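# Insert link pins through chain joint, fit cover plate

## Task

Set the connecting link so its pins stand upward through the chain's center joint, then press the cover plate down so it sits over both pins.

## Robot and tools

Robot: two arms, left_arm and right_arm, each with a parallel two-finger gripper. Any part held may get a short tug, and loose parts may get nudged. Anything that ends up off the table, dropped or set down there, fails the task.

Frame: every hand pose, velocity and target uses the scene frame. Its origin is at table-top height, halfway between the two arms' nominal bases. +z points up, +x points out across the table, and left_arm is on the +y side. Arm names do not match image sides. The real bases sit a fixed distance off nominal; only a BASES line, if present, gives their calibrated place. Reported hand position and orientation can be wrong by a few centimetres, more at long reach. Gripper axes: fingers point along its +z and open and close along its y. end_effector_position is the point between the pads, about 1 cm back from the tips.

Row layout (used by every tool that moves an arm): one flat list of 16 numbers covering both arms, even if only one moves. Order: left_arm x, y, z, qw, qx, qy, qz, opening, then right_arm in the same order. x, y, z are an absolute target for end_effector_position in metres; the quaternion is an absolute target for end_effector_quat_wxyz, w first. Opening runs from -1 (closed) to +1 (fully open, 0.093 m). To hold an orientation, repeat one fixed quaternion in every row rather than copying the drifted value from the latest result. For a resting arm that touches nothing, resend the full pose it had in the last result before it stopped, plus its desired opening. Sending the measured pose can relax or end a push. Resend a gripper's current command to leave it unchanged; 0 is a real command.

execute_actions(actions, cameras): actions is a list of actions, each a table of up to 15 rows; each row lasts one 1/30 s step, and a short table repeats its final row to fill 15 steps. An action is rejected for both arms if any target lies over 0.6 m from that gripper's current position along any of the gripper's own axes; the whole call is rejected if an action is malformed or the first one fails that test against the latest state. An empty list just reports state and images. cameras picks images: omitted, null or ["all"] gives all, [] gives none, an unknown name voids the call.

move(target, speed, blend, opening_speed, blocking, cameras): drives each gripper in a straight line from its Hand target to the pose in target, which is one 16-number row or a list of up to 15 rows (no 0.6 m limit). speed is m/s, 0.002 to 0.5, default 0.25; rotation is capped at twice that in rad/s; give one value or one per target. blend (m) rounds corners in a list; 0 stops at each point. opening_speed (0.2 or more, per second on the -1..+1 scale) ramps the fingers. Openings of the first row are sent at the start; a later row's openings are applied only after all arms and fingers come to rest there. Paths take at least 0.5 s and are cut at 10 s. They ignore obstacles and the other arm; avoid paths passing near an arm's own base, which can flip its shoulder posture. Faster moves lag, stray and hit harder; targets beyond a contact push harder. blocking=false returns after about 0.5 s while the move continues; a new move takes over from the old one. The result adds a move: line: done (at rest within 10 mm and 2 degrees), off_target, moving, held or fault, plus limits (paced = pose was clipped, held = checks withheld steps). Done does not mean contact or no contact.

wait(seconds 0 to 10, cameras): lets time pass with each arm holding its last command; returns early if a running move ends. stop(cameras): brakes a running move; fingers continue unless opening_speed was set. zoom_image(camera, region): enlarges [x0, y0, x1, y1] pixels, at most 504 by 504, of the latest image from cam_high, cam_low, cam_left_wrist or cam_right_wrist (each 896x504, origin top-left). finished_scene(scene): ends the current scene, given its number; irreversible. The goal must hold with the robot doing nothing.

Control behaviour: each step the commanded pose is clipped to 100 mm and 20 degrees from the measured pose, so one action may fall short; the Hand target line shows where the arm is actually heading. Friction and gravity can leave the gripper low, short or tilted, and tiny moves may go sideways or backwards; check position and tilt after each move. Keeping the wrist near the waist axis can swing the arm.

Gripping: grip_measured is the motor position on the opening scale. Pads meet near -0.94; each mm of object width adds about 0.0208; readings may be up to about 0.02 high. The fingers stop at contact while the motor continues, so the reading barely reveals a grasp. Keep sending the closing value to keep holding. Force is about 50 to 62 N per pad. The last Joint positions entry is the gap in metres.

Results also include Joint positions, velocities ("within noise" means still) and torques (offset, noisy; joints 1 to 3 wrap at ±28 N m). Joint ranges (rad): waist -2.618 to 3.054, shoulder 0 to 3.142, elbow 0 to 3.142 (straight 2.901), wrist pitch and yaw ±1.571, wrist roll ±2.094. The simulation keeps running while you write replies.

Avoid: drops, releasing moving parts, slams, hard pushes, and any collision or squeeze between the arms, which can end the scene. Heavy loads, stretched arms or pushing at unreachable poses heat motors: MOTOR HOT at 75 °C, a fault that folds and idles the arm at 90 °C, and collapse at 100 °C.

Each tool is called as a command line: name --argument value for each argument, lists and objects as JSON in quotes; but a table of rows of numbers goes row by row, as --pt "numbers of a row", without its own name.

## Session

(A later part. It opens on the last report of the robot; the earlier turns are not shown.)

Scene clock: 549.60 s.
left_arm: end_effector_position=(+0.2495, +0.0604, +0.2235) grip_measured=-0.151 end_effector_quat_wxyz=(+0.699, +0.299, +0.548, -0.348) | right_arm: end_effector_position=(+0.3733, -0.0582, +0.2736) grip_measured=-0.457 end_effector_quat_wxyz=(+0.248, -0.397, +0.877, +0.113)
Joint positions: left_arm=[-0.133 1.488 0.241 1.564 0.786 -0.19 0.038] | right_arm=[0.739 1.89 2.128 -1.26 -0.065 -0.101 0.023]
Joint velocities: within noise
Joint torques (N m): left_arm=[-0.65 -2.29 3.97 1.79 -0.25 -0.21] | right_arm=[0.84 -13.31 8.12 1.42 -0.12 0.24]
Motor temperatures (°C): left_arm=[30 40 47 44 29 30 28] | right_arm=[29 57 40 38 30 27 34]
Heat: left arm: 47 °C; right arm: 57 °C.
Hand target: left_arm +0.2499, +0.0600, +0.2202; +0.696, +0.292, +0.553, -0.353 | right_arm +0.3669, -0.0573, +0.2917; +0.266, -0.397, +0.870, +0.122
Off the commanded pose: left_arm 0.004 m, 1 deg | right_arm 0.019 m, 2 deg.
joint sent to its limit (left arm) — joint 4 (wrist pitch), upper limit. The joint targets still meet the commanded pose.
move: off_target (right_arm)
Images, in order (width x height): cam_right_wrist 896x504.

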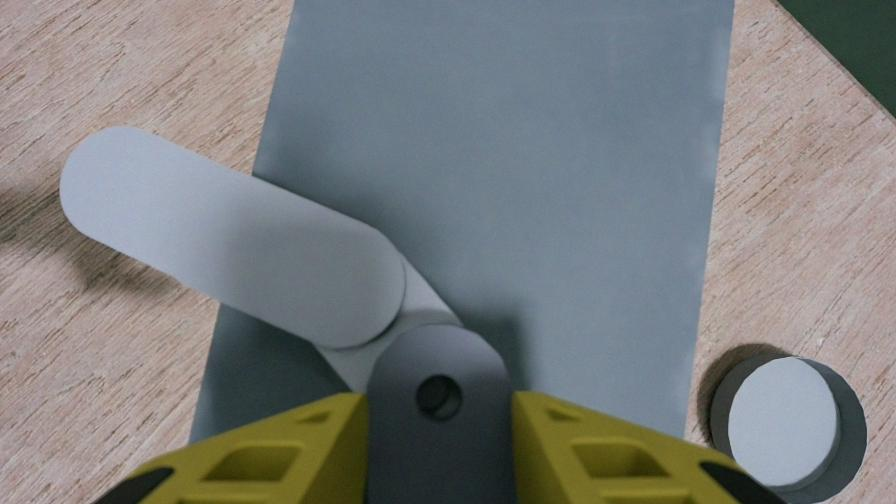

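move --target '[0.25,0.06,0.22,0.697,0.291,0.551,-0.354,-0.15,0.3667,-0.0560,0.292,0.2661,-0.3966,0.8702,0.1213,-0.65]' --speed 0.01 --cameras '["cam_right_wrist"]'

zoom_image --camera "cam_right_wrist" --region '[390, 350, 490, 430]'

Scene clock: 550.63 s.
left_arm: end_effector_position=(+0.2495, +0.0604, +0.2235) grip_measured=-0.151 end_effector_quat_wxyz=(+0.699, +0.299, +0.548, -0.348) | right_arm: end_effector_position=(+0.3717, -0.0566, +0.2736) grip_measured=-0.457 end_effector_quat_wxyz=(+0.248, -0.398, +0.876, +0.114)
Joint positions: left_arm=[-0.133 1.488 0.241 1.564 0.786 -0.19 0.038] | right_arm=[0.744 1.89 2.128 -1.26 -0.065 -0.099 0.023]
Joint velocities: within noise
Joint torques (N m): left_arm=[-0.66 -2.29 3.93 1.79 -0.25 -0.21] | right_arm=[0.68 -13.14 8.31 1.42 -0.11 0.24]
Motor temperatures (°C): left_arm=[30 40 47 44 29 30 28] | right_arm=[29 57 40 38 30 27 34]
Heat: left arm: 47 °C; right arm: 57 °C.
Hand target: left_arm +0.2499, +0.0600, +0.2202; +0.696, +0.292, +0.553, -0.353 | right_arm +0.3665, -0.0562, +0.2917; +0.266, -0.397, +0.870, +0.122
Off the commanded pose: left_arm 0.004 m, 1 deg | right_arm 0.019 m, 2 deg.
joint sent to its limit (left arm) — joint 4 (wrist pitch), upper limit. The joint targets still meet the commanded pose.
move: off_target (right_arm)
Images, in order (width x height): cam_right_wrist 896x504.

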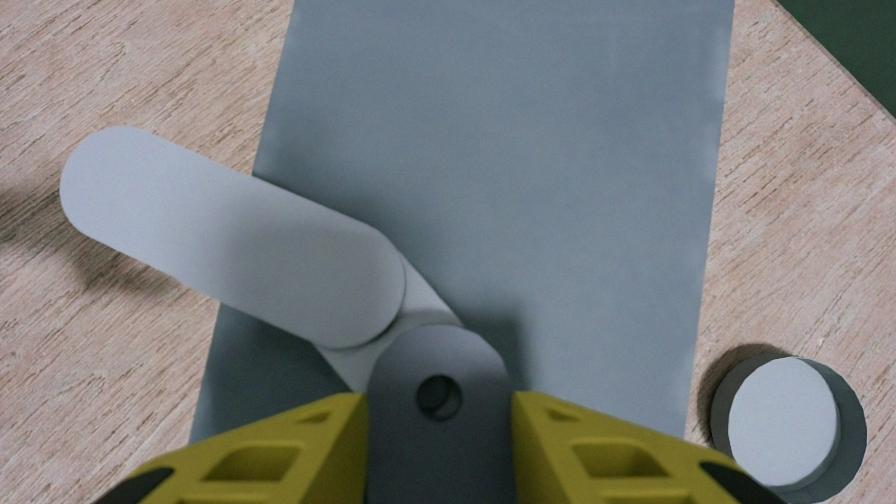

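Scaled by 5.040 from the camera's 896x504 image, which has a finer 1280x720 frame.

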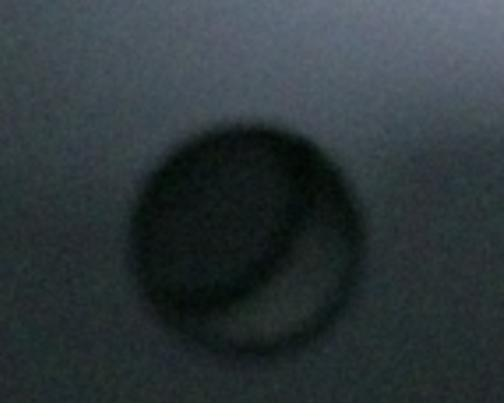

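move --target '[0.25,0.06,0.22,0.697,0.291,0.551,-0.354,-0.15,0.3660,-0.0546,0.292,0.2661,-0.3966,0.8702,0.1213,-0.65]' --speed 0.01 --cameras '["cam_right_wrist"]'

zoom_image --camera "cam_right_wrist" --region '[390, 350, 490, 430]'

Scene clock: 553.00 s.
left_arm: end_effector_position=(+0.2495, +0.0604, +0.2235) grip_measured=-0.151 end_effector_quat_wxyz=(+0.699, +0.299, +0.548, -0.348) | right_arm: end_effector_position=(+0.3702, -0.0550, +0.2736) grip_measured=-0.457 end_effector_quat_wxyz=(+0.247, -0.399, +0.875, +0.115)
Joint positions: left_arm=[-0.133 1.488 0.241 1.564 0.786 -0.19 0.038] | right_arm=[0.749 1.89 2.128 -1.26 -0.065 -0.097 0.023]
Joint velocities: within noise
Joint torques (N m): left_arm=[-0.65 -2.29 3.95 1.79 -0.25 -0.21] | right_arm=[0.61 -12.94 8.53 1.41 -0.09 0.23]
Motor temperatures (°C): left_arm=[30 40 47 44 29 30 28] | right_arm=[29 57 41 38 30 27 34]
Heat: left arm: 47 °C; right arm: 57 °C.
Hand target: left_arm +0.2499, +0.0600, +0.2202; +0.696, +0.292, +0.553, -0.353 | right_arm +0.3658, -0.0548, +0.2917; +0.266, -0.397, +0.870, +0.122
Off the commanded pose: left_arm 0.004 m, 1 deg | right_arm 0.019 m, 2 deg.
joint sent to its limit (left arm) — joint 4 (wrist pitch), upper limit. The joint targets still meet the commanded pose.
move: off_target (right_arm)
Images, in order (width x height): cam_right_wrist 896x504.

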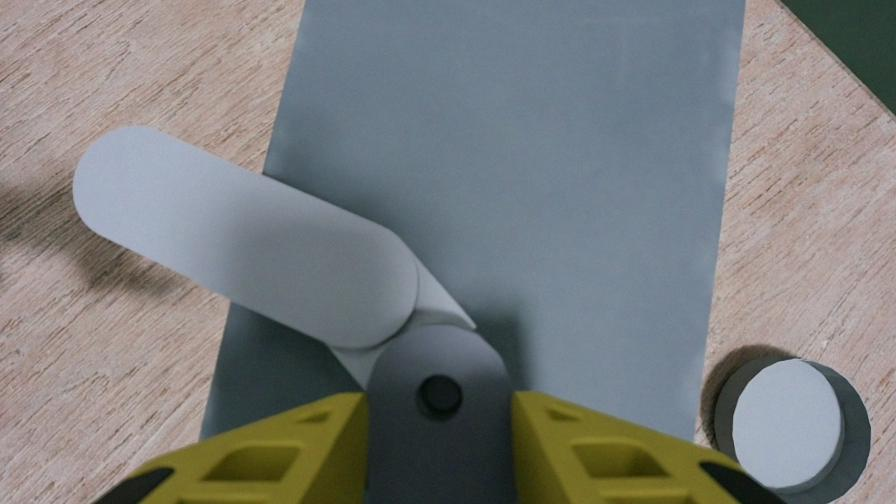

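Scaled by 5.040 from the camera's 896x504 image, which has a finer 1280x720 frame.

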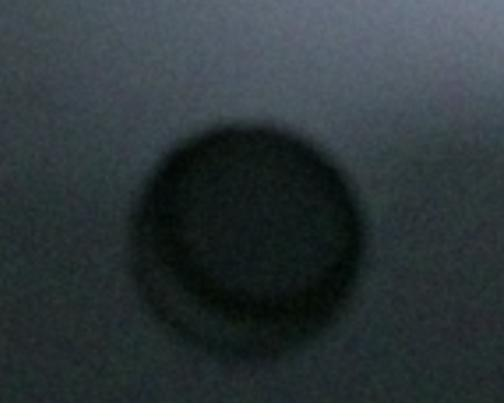

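move --target '[0.25,0.06,0.22,0.697,0.291,0.551,-0.354,-0.15,0.3660,-0.0546,0.287,0.2661,-0.3966,0.8702,0.1213,-0.65]' --speed 0.01 --cameras '["cam_right_wrist","cam_left_wrist"]'

zoom_image --camera "cam_right_wrist" --region '[390, 350, 490, 430]'

zoom_image --camera "cam_left_wrist" --region '[320, 90, 520, 250]'

Scene clock: 555.80 s.
left_arm: end_effector_position=(+0.2495, +0.0604, +0.2235) grip_measured=-0.151 end_effector_quat_wxyz=(+0.699, +0.299, +0.548, -0.348) | right_arm: end_effector_position=(+0.3713, -0.0539, +0.2746) grip_measured=-0.457 end_effector_quat_wxyz=(+0.250, -0.399, +0.874, +0.116)
Joint positions: left_arm=[-0.133 1.488 0.241 1.564 0.786 -0.19 0.038] | right_arm=[0.749 1.89 2.128 -1.252 -0.065 -0.097 0.023]
Joint velocities: within noise
Joint torques (N m): left_arm=[-0.65 -2.3 3.99 1.79 -0.25 -0.21] | right_arm=[0.64 -14.05 5.44 1.59 -0.09 0.26]
Motor temperatures (°C): left_arm=[30 40 47 44 29 30 28] | right_arm=[29 57 41 38 30 27 34]
Heat: left arm: 47 °C; right arm: 57 °C.
Hand target: left_arm +0.2499, +0.0600, +0.2202; +0.696, +0.292, +0.553, -0.353 | right_arm +0.3660, -0.0547, +0.2868; +0.266, -0.397, +0.870, +0.121
Off the commanded pose: left_arm 0.004 m, 1 deg | right_arm 0.014 m, 2 deg.
joint sent to its limit (left arm) — joint 4 (wrist pitch), upper limit. The joint targets still meet the commanded pose.
move: off_target (right_arm)
Images, in order (width x height): cam_left_wrist 896x504, cam_right_wrist 896x504.

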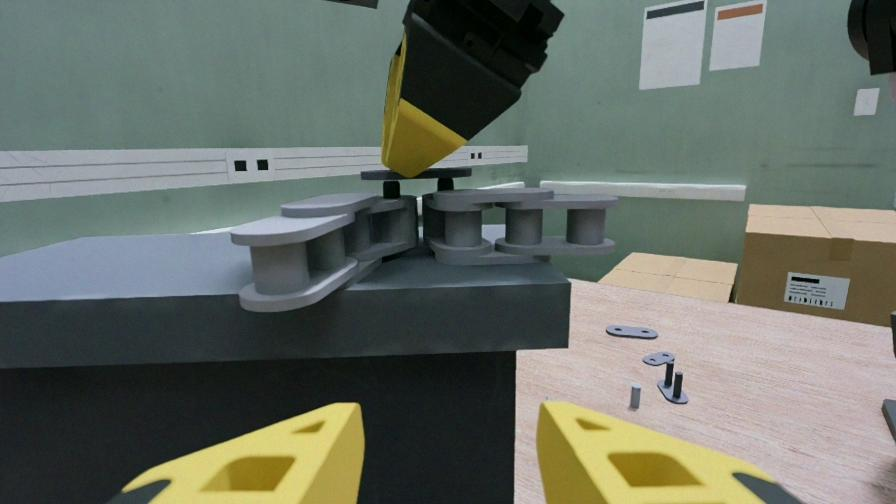

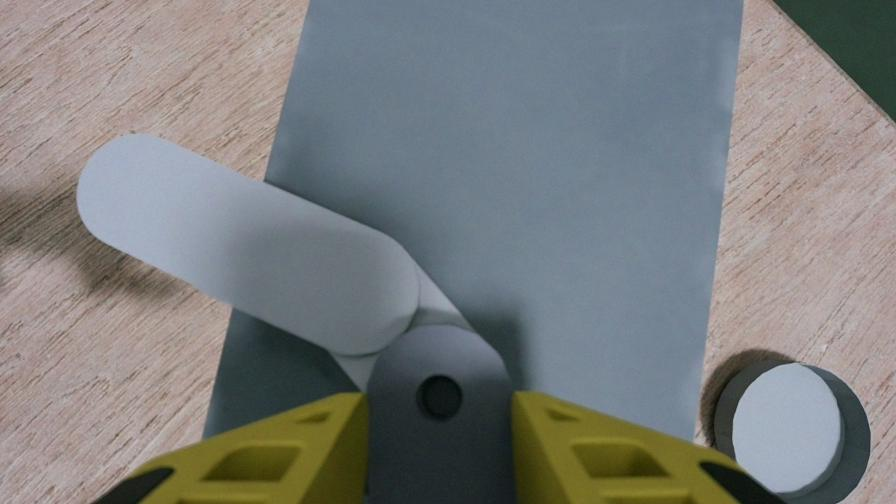

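Scaled by 5.040 from the camera's 896x504 image, which has a finer 1280x720 frame.

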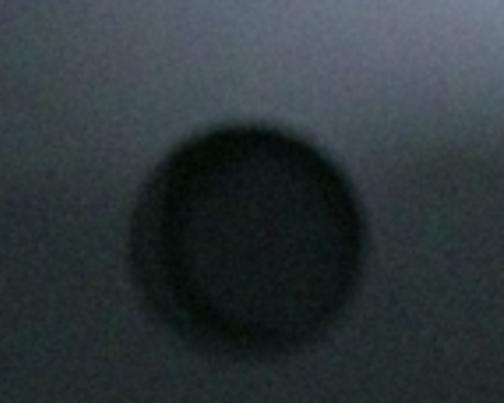

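Scaled by 2.520 from the camera's 896x504 image, which has a finer 1280x720 frame.

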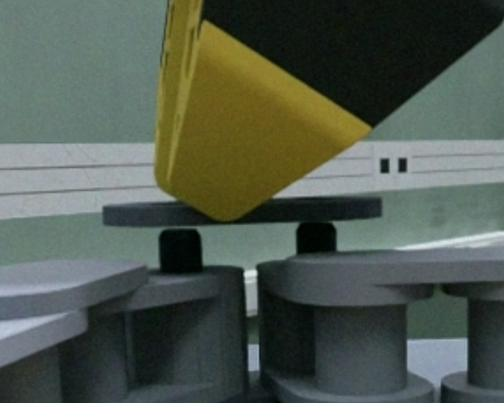

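move --target '[0.25,0.06,0.22,0.697,0.291,0.551,-0.354,-0.15,0.3654,-0.0562,0.285,0.2661,-0.3966,0.8702,0.1213,-0.65]' --speed 0.01 --cameras '["cam_right_wrist","cam_left_wrist"]'

zoom_image --camera "cam_right_wrist" --region '[390, 350, 490, 430]'

zoom_image --camera "cam_left_wrist" --region '[320, 90, 520, 250]'

Scene clock: 557.03 s.
left_arm: end_effector_position=(+0.2495, +0.0604, +0.2235) grip_measured=-0.151 end_effector_quat_wxyz=(+0.699, +0.299, +0.548, -0.348) | right_arm: end_effector_position=(+0.3717, -0.0535, +0.2730) grip_measured=-0.457 end_effector_quat_wxyz=(+0.253, -0.399, +0.874, +0.117)
Joint positions: left_arm=[-0.133 1.488 0.241 1.564 0.786 -0.19 0.038] | right_arm=[0.749 1.881 2.105 -1.233 -0.065 -0.097 0.023]
Joint velocities: within noise
Joint torques (N m): left_arm=[-0.62 -2.29 3.95 1.79 -0.25 -0.2] | right_arm=[0.46 -14.31 5.22 1.5 -0.1 0.23]
Motor temperatures (°C): left_arm=[30 40 47 44 29 30 28] | right_arm=[29 57 41 38 30 27 34]
Heat: left arm: 47 °C; right arm: 57 °C.
Hand target: left_arm +0.2499, +0.0600, +0.2202; +0.696, +0.292, +0.553, -0.353 | right_arm +0.3655, -0.0562, +0.2848; +0.266, -0.397, +0.870, +0.121
Off the commanded pose: left_arm 0.004 m, 1 deg | right_arm 0.014 m, 2 deg.
joint sent to its limit (left arm) — joint 4 (wrist pitch), upper limit. The joint targets still meet the commanded pose.
move: off_target (right_arm)
Images, in order (width x height): cam_left_wrist 896x504, cam_right_wrist 896x504.

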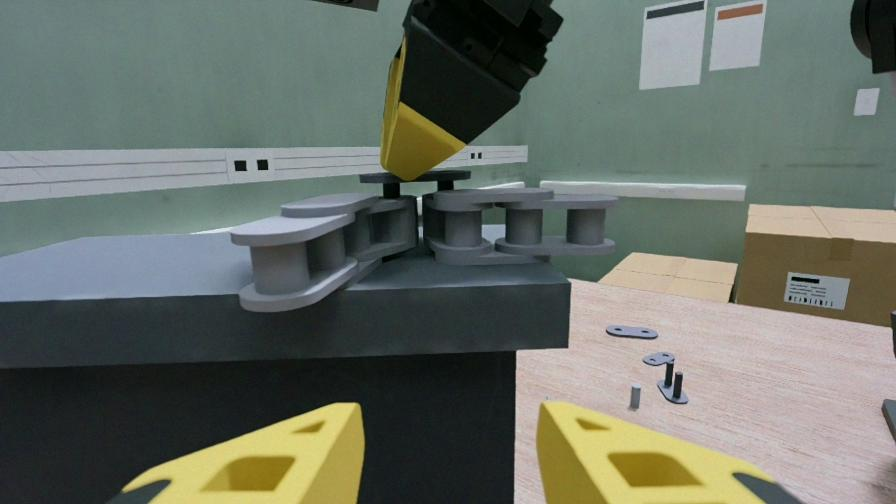

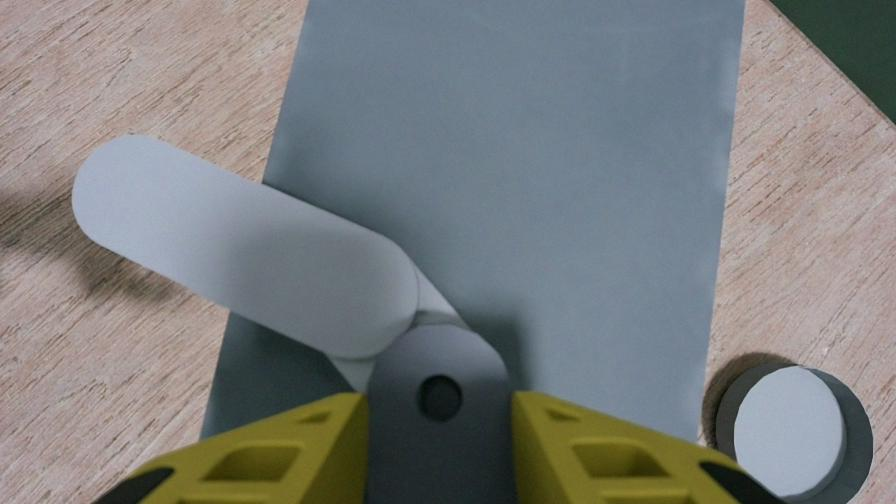

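Scaled by 5.040 from the camera's 896x504 image, which has a finer 1280x720 frame.

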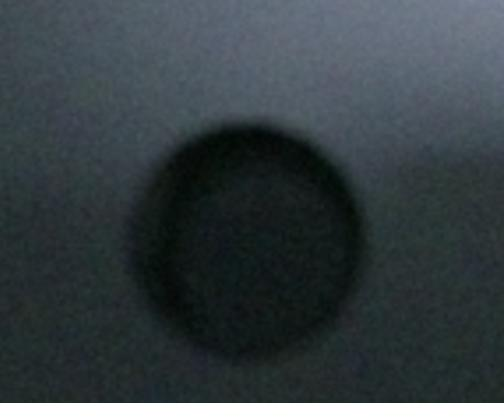

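Scaled by 2.520 from the camera's 896x504 image, which has a finer 1280x720 frame.

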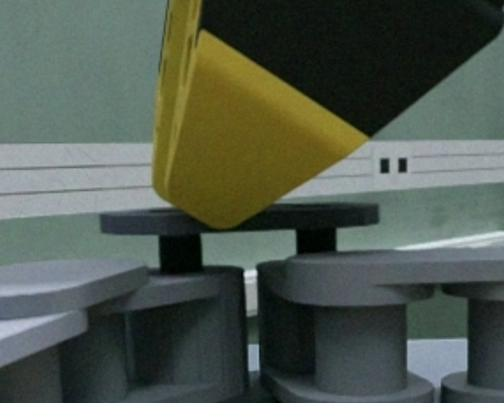

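move --target '[0.25,0.06,0.22,0.697,0.291,0.551,-0.354,-0.15,0.3632,-0.0590,0.289,0.2661,-0.3966,0.8702,0.1213,-0.65]' --speed 0.01 --cameras '["cam_right_wrist","cam_left_wrist"]'

zoom_image --camera "cam_right_wrist" --region '[390, 350, 490, 430]'

zoom_image --camera "cam_left_wrist" --region '[320, 90, 520, 250]'

Scene clock: 558.43 s.
left_arm: end_effector_position=(+0.2495, +0.0604, +0.2235) grip_measured=-0.151 end_effector_quat_wxyz=(+0.699, +0.299, +0.548, -0.348) | right_arm: end_effector_position=(+0.3713, -0.0540, +0.2745) grip_measured=-0.457 end_effector_quat_wxyz=(+0.255, -0.398, +0.873, +0.118)
Joint positions: left_arm=[-0.133 1.488 0.241 1.564 0.786 -0.19 0.038] | right_arm=[0.749 1.878 2.105 -1.233 -0.065 -0.097 0.023]
Joint velocities: within noise
Joint torques (N m): left_arm=[-0.65 -2.3 3.96 1.79 -0.25 -0.21] | right_arm=[0.36 -14.56 5.98 1.4 -0.11 0.22]
Motor temperatures (°C): left_arm=[30 40 47 44 29 30 28] | right_arm=[29 57 41 38 30 27 34]
Heat: left arm: 47 °C; right arm: 57 °C.
Hand target: left_arm +0.2499, +0.0600, +0.2202; +0.696, +0.292, +0.553, -0.353 | right_arm +0.3633, -0.0589, +0.2887; +0.266, -0.397, +0.870, +0.121
Off the commanded pose: left_arm 0.004 m, 1 deg | right_arm 0.017 m, 1 deg.
joint sent to its limit (left arm) — joint 4 (wrist pitch), upper limit. The joint targets still meet the commanded pose.
move: off_target (right_arm)
Images, in order (width x height): cam_left_wrist 896x504, cam_right_wrist 896x504.

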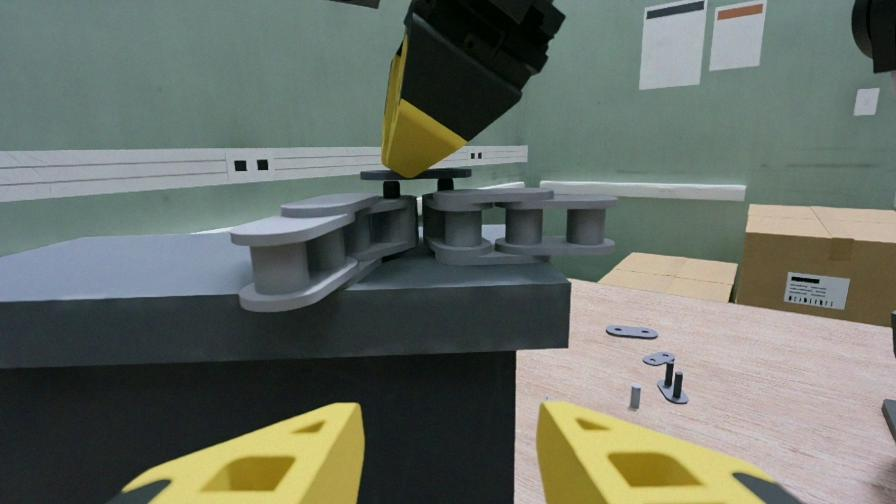

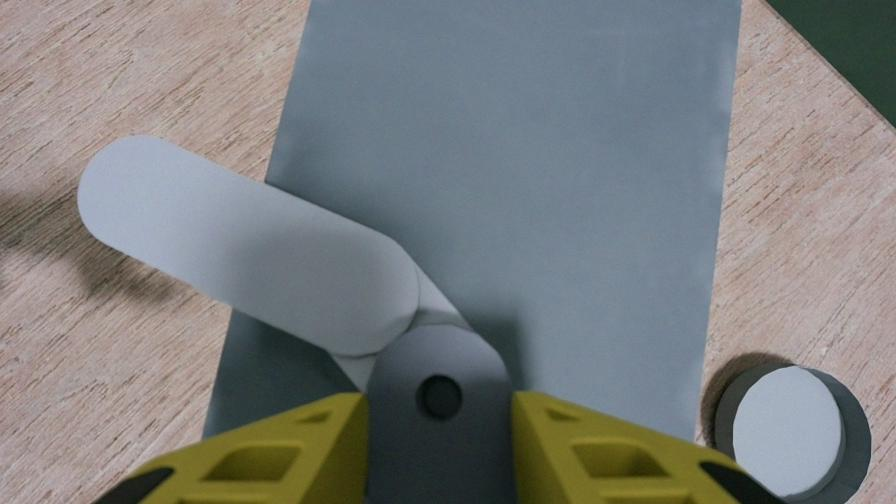

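Scaled by 5.040 from the camera's 896x504 image, which has a finer 1280x720 frame.

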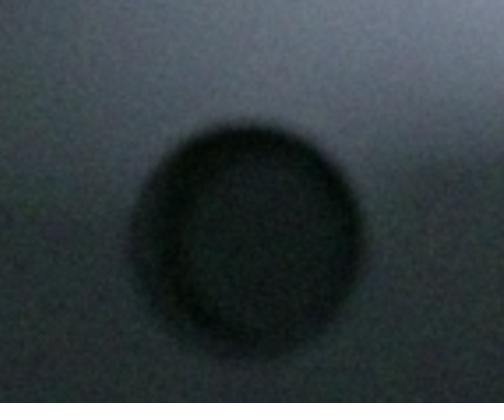

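Scaled by 2.520 from the camera's 896x504 image, which has a finer 1280x720 frame.

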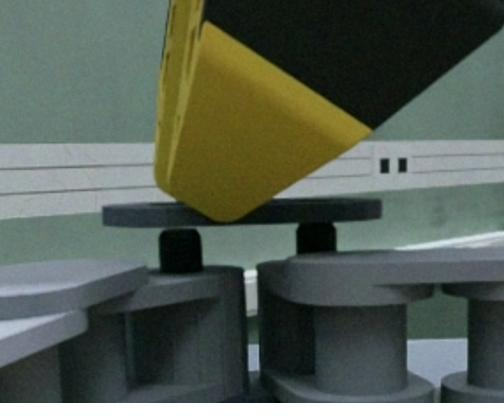

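move --target '[0.25,0.06,0.22,0.697,0.291,0.551,-0.354,-0.15,0.3622,-0.0608,0.289,0.2661,-0.3966,0.8702,0.1213,-0.65]' --speed 0.01 --cameras '["cam_right_wrist","cam_left_wrist"]'

zoom_image --camera "cam_right_wrist" --region '[390, 350, 490, 430]'

zoom_image --camera "cam_left_wrist" --region '[320, 90, 520, 250]'

Scene clock: 559.90 s.
left_arm: end_effector_position=(+0.2495, +0.0604, +0.2235) grip_measured=-0.151 end_effector_quat_wxyz=(+0.699, +0.299, +0.548, -0.348) | right_arm: end_effector_position=(+0.3699, -0.0552, +0.2774) grip_measured=-0.457 end_effector_quat_wxyz=(+0.258, -0.398, +0.872, +0.119)
Joint positions: left_arm=[-0.133 1.488 0.241 1.564 0.786 -0.19 0.038] | right_arm=[0.749 1.868 2.102 -1.233 -0.065 -0.097 0.023]
Joint velocities: within noise
Joint torques (N m): left_arm=[-0.66 -2.3 3.97 1.79 -0.25 -0.21] | right_arm=[0.21 -14.32 5.42 1.43 -0.11 0.2]
Motor temperatures (°C): left_arm=[30 40 47 44 29 30 28] | right_arm=[29 57 41 38 30 27 34]
Heat: left arm: 47 °C; right arm: 57 °C.
Hand target: left_arm +0.2499, +0.0600, +0.2202; +0.696, +0.292, +0.553, -0.353 | right_arm +0.3624, -0.0606, +0.2887; +0.266, -0.397, +0.870, +0.121
Off the commanded pose: left_arm 0.004 m, 1 deg | right_arm 0.015 m, 1 deg.
joint sent to its limit (left arm) — joint 4 (wrist pitch), upper limit. The joint targets still meet the commanded pose.
move: off_target (right_arm)
Images, in order (width x height): cam_left_wrist 896x504, cam_right_wrist 896x504.

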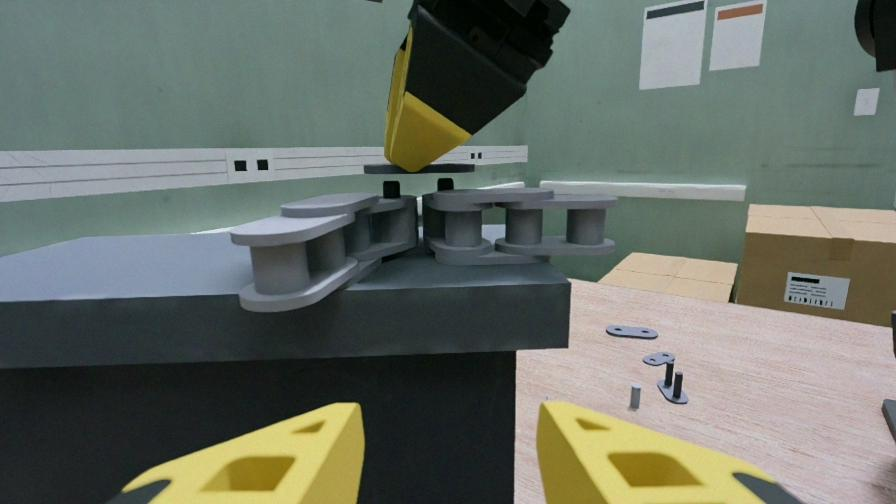

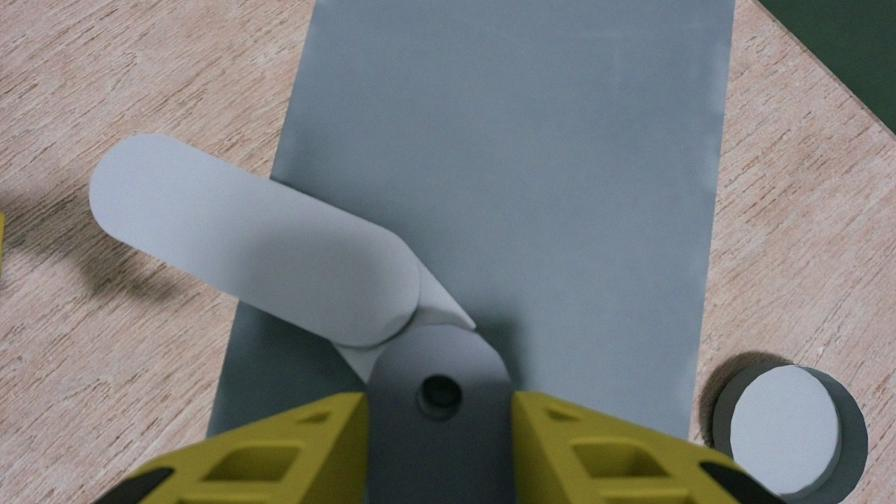

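Scaled by 5.040 from the camera's 896x504 image, which has a finer 1280x720 frame.

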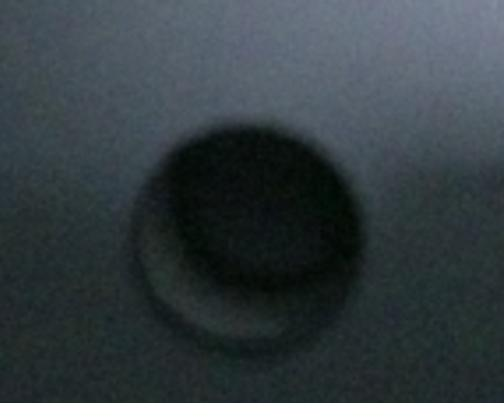

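Scaled by 2.520 from the camera's 896x504 image, which has a finer 1280x720 frame.

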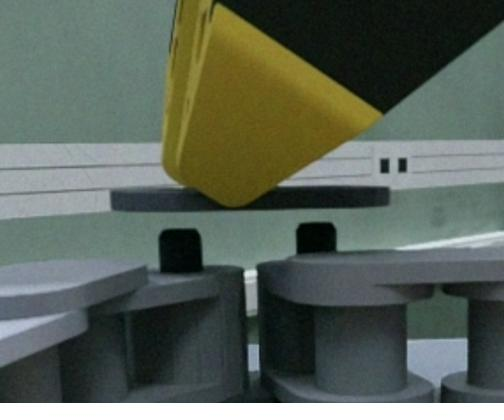

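move --target '[0.25,0.06,0.22,0.697,0.291,0.551,-0.354,-0.15,0.3626,-0.0604,0.2850,0.2661,-0.3966,0.8702,0.1213,-0.65]' --speed 0.01 --cameras '["cam_right_wrist","cam_left_wrist"]'

zoom_image --camera "cam_right_wrist" --region '[390, 350, 490, 430]'

zoom_image --camera "cam_left_wrist" --region '[320, 90, 520, 250]'

Scene clock: 561.33 s.
left_arm: end_effector_position=(+0.2495, +0.0604, +0.2235) grip_measured=-0.151 end_effector_quat_wxyz=(+0.699, +0.299, +0.548, -0.348) | right_arm: end_effector_position=(+0.3679, -0.0571, +0.2728) grip_measured=-0.457 end_effector_quat_wxyz=(+0.252, -0.399, +0.874, +0.117)
Joint positions: left_arm=[-0.133 1.488 0.241 1.564 0.786 -0.19 0.038] | right_arm=[0.749 1.859 2.076 -1.227 -0.065 -0.097 0.023]
Joint velocities: within noise
Joint torques (N m): left_arm=[-0.65 -2.32 3.96 1.79 -0.26 -0.21] | right_arm=[0.2 -14.04 5.3 1.56 -0.11 0.21]
Motor temperatures (°C): left_arm=[30 40 46 45 29 30 28] | right_arm=[29 57 41 38 30 27 34]
Heat: left arm: 46 °C; right arm: 57 °C.
Hand target: left_arm +0.2499, +0.0600, +0.2202; +0.696, +0.292, +0.553, -0.353 | right_arm +0.3627, -0.0603, +0.2847; +0.266, -0.397, +0.870, +0.121
Off the commanded pose: left_arm 0.004 m, 1 deg | right_arm 0.014 m, 2 deg.
joint sent to its limit (left arm) — joint 4 (wrist pitch), upper limit. The joint targets still meet the commanded pose.
move: off_target (right_arm)
Images, in order (width x height): cam_left_wrist 896x504, cam_right_wrist 896x504.

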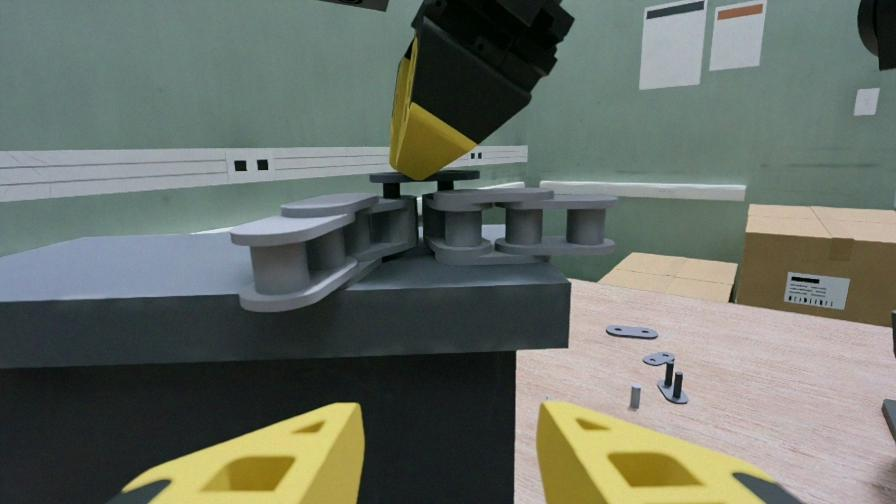

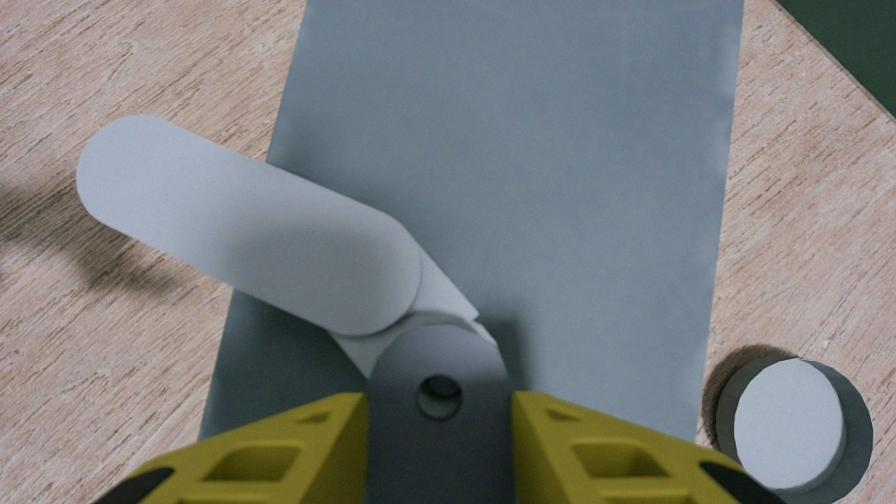

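Scaled by 5.040 from the camera's 896x504 image, which has a finer 1280x720 frame.

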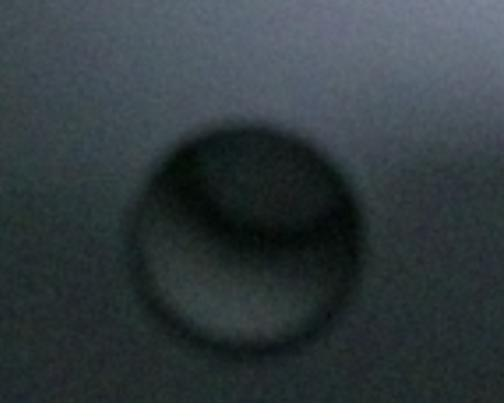

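Scaled by 2.520 from the camera's 896x504 image, which has a finer 1280x720 frame.

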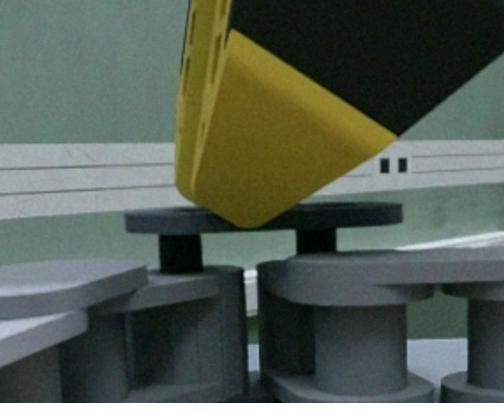

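move --target '[0.25,0.06,0.22,0.697,0.291,0.551,-0.354,-0.15,0.3655,-0.0577,0.2870,0.2661,-0.3966,0.8702,0.1213,-0.65]' --speed 0.01 --cameras '["cam_right_wrist","cam_left_wrist"]'

zoom_image --camera "cam_right_wrist" --region '[390, 350, 490, 430]'

zoom_image --camera "cam_left_wrist" --region '[320, 90, 520, 250]'

Scene clock: 562.63 s.
left_arm: end_effector_position=(+0.2495, +0.0604, +0.2235) grip_measured=-0.151 end_effector_quat_wxyz=(+0.699, +0.299, +0.548, -0.348) | right_arm: end_effector_position=(+0.3678, -0.0571, +0.2730) grip_measured=-0.457 end_effector_quat_wxyz=(+0.253, -0.399, +0.874, +0.117)
Joint positions: left_arm=[-0.133 1.488 0.241 1.564 0.786 -0.19 0.038] | right_arm=[0.749 1.859 2.076 -1.227 -0.065 -0.097 0.023]
Joint velocities: within noise
Joint torques (N m): left_arm=[-0.62 -2.28 3.96 1.79 -0.25 -0.2] | right_arm=[0.23 -11.96 8.46 1.41 -0.11 0.21]
Motor temperatures (°C): left_arm=[30 40 46 45 29 30 28] | right_arm=[29 57 41 38 30 27 34]
Heat: left arm: 46 °C; right arm: 57 °C.
Hand target: left_arm +0.2499, +0.0600, +0.2202; +0.696, +0.292, +0.553, -0.353 | right_arm +0.3653, -0.0578, +0.2869; +0.266, -0.397, +0.870, +0.121
Off the commanded pose: left_arm 0.004 m, 1 deg | right_arm 0.014 m, 2 deg.
joint sent to its limit (left arm) — joint 4 (wrist pitch), upper limit. The joint targets still meet the commanded pose.
move: off_target (right_arm)
Images, in order (width x height): cam_left_wrist 896x504, cam_right_wrist 896x504.

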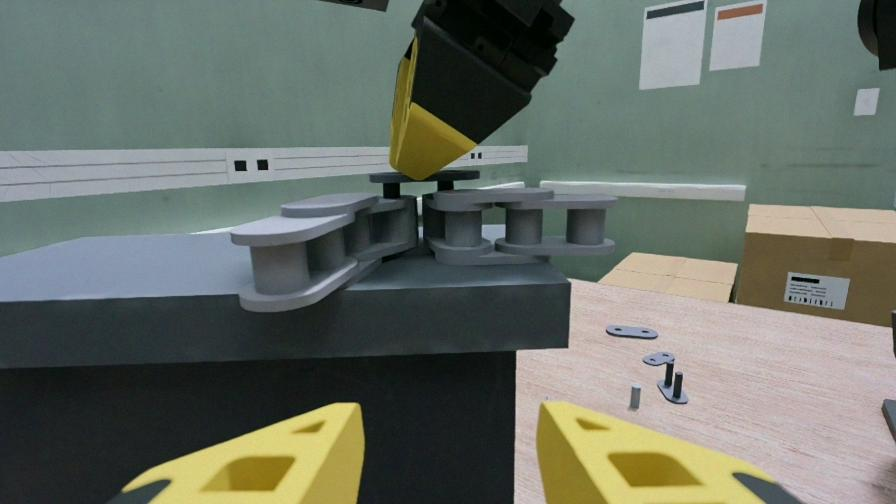

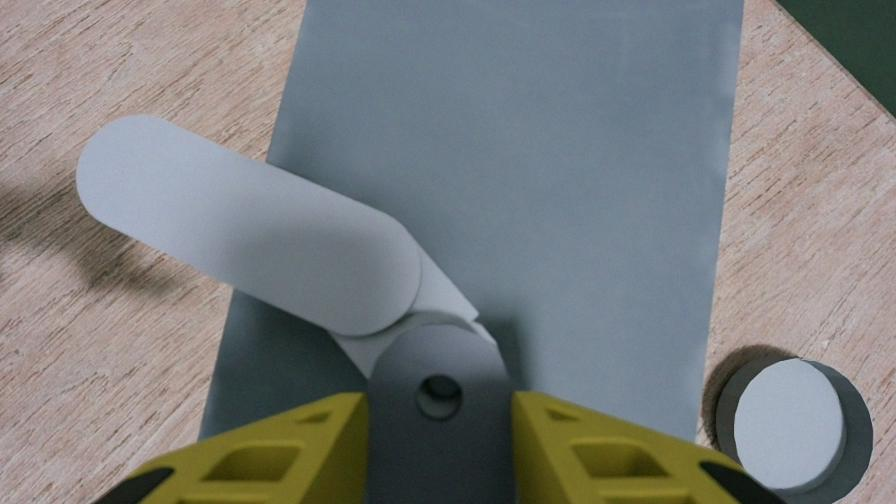

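Scaled by 5.040 from the camera's 896x504 image, which has a finer 1280x720 frame.

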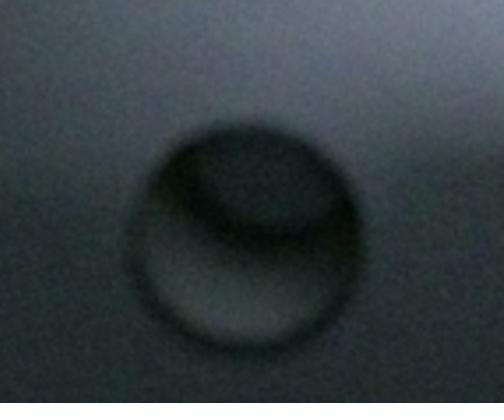

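Scaled by 2.520 from the camera's 896x504 image, which has a finer 1280x720 frame.

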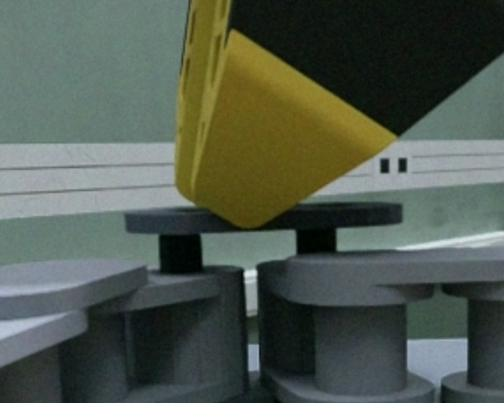

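move --pt "0.25 0.06 0.22 0.697 0.291 0.551 -0.354 -0.15 0.368 -0.0580 0.2925 0.2661 -0.3966 0.8702 0.1213 -0.65" --pt "0.25 0.06 0.22 0.697 0.291 0.551 -0.354 -0.15 0.3735 -0.0545 0.2840 0.2661 -0.3966 0.8702 0.1213 -0.65" --speed 0.02 --cameras '["cam_right_wrist","cam_left_wrist"]'

zoom_image --camera "cam_right_wrist" --region '[390, 350, 490, 430]'

zoom_image --camera "cam_left_wrist" --region '[320, 90, 520, 250]'

Scene clock: 565.00 s.
left_arm: end_effector_position=(+0.2495, +0.0604, +0.2235) grip_measured=-0.151 end_effector_quat_wxyz=(+0.699, +0.299, +0.548, -0.348) | right_arm: end_effector_position=(+0.3686, -0.0564, +0.2902) grip_measured=-0.457 end_effector_quat_wxyz=(+0.269, -0.397, +0.869, +0.122)
Joint positions: left_arm=[-0.133 1.488 0.241 1.564 0.786 -0.19 0.038] | right_arm=[0.749 1.859 2.131 -1.245 -0.065 -0.097 0.023]
Joint velocities: within noise
Joint torques (N m): left_arm=[-0.64 -2.29 3.96 1.79 -0.25 -0.21] | right_arm=[-0.42 -8.69 6.11 1.64 -0.15 0.14]
Motor temperatures (°C): left_arm=[30 40 46 45 29 30 28] | right_arm=[29 56 40 38 30 27 34]
Heat: left arm: 46 °C; right arm: 56 °C.
Hand target: left_arm +0.2499, +0.0600, +0.2202; +0.696, +0.292, +0.553, -0.353 | right_arm +0.3734, -0.0546, +0.2841; +0.266, -0.397, +0.870, +0.121
Off the commanded pose: left_arm 0.004 m, 1 deg | right_arm 0.008 m, 0 deg.
joint sent to its limit (left arm) — joint 4 (wrist pitch), upper limit. The joint targets still meet the commanded pose.
move: done
Images, in order (width x height): cam_left_wrist 896x504, cam_right_wrist 896x504.

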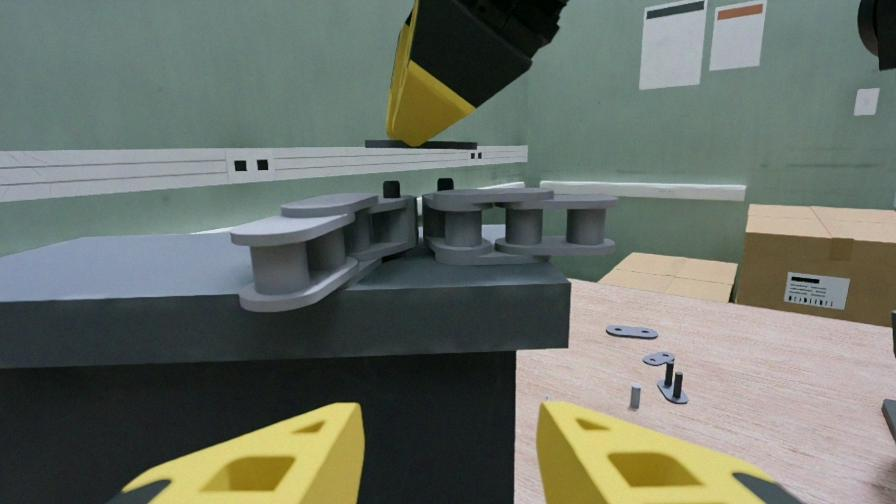

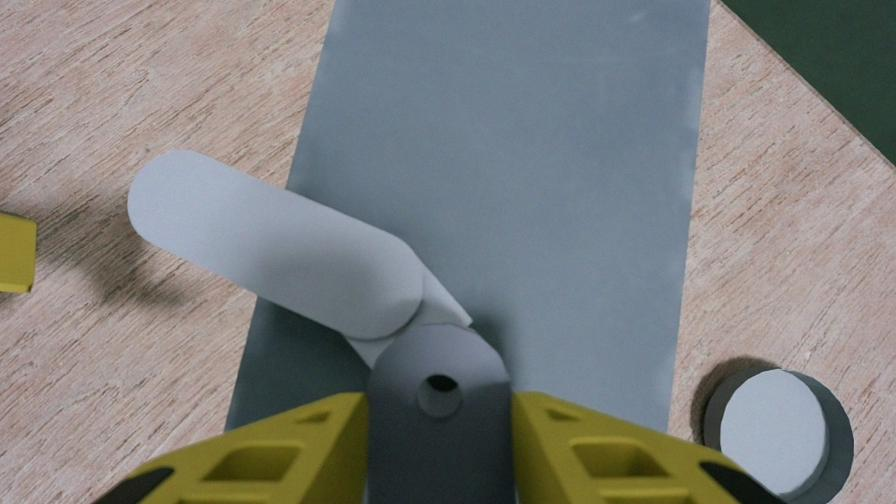

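Scaled by 5.040 from the camera's 896x504 image, which has a finer 1280x720 frame.

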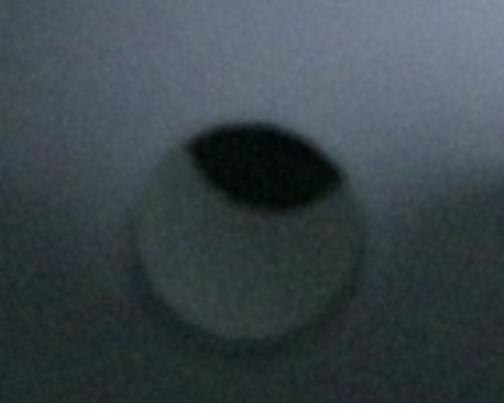

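Scaled by 2.520 from the camera's 896x504 image, which has a finer 1280x720 frame.

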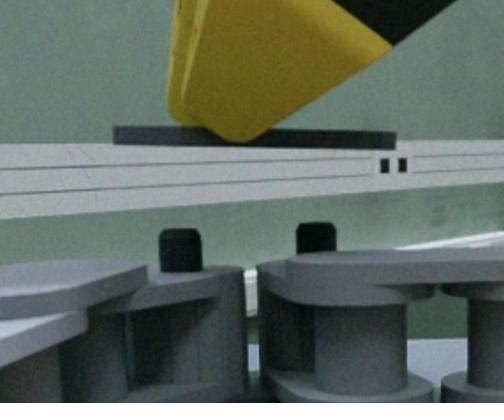

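move --target '[0.25,0.06,0.22,0.697,0.291,0.551,-0.354,-0.15,0.3685,-0.0606,0.2830,0.2661,-0.3966,0.8702,0.1213,-0.65]' --speed 0.015 --cameras '["cam_right_wrist","cam_left_wrist"]'

zoom_image --camera "cam_right_wrist" --region '[390, 350, 490, 430]'

zoom_image --camera "cam_left_wrist" --region '[320, 90, 520, 250]'

Scene clock: 568.50 s.
left_arm: end_effector_position=(+0.2495, +0.0604, +0.2235) grip_measured=-0.151 end_effector_quat_wxyz=(+0.699, +0.299, +0.548, -0.348) | right_arm: end_effector_position=(+0.3681, -0.0569, +0.2758) grip_measured=-0.457 end_effector_quat_wxyz=(+0.255, -0.398, +0.873, +0.118)
Joint positions: left_arm=[-0.133 1.488 0.241 1.564 0.786 -0.19 0.038] | right_arm=[0.749 1.859 2.084 -1.229 -0.065 -0.097 0.023]
Joint velocities: within noise
Joint torques (N m): left_arm=[-0.65 -2.32 3.96 1.79 -0.25 -0.21] | right_arm=[-0.66 -12.59 5.53 1.61 -0.17 0.11]
Motor temperatures (°C): left_arm=[30 40 46 45 29 30 28] | right_arm=[28 55 40 39 30 27 34]
Heat: left arm: 46 °C; right arm: 55 °C.
Hand target: left_arm +0.2499, +0.0600, +0.2202; +0.696, +0.292, +0.553, -0.353 | right_arm +0.3684, -0.0606, +0.2830; +0.266, -0.397, +0.870, +0.121
Off the commanded pose: left_arm 0.004 m, 1 deg | right_arm 0.008 m, 1 deg.
joint sent to its limit (left arm) — joint 4 (wrist pitch), upper limit. The joint targets still meet the commanded pose.
move: done
Images, in order (width x height): cam_left_wrist 896x504, cam_right_wrist 896x504.

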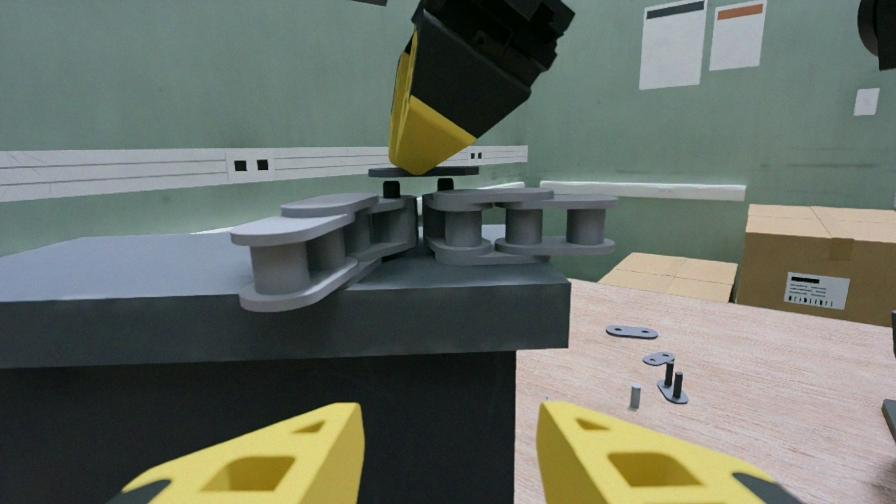

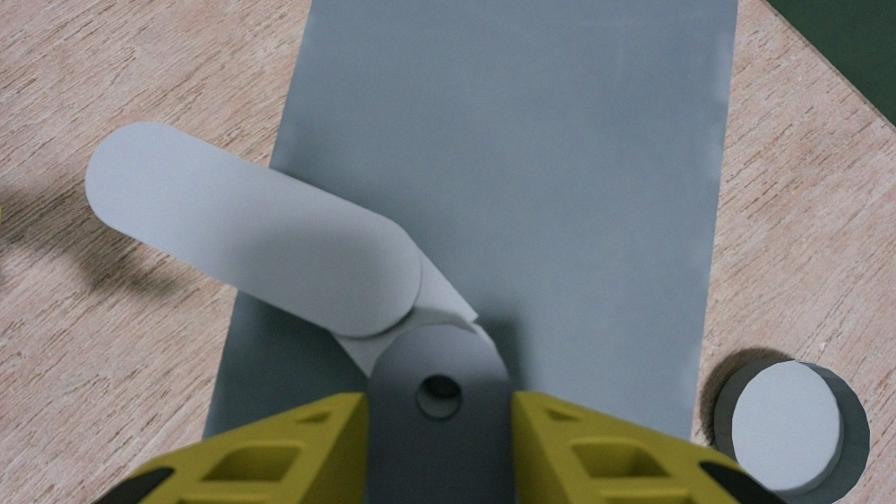

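Scaled by 5.040 from the camera's 896x504 image, which has a finer 1280x720 frame.

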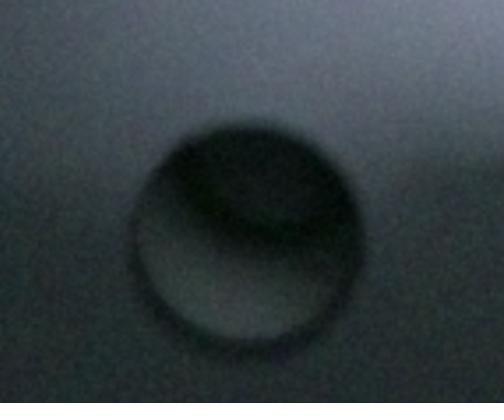

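Scaled by 2.520 from the camera's 896x504 image, which has a finer 1280x720 frame.

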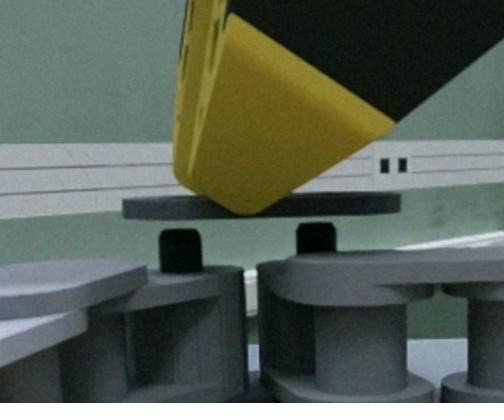

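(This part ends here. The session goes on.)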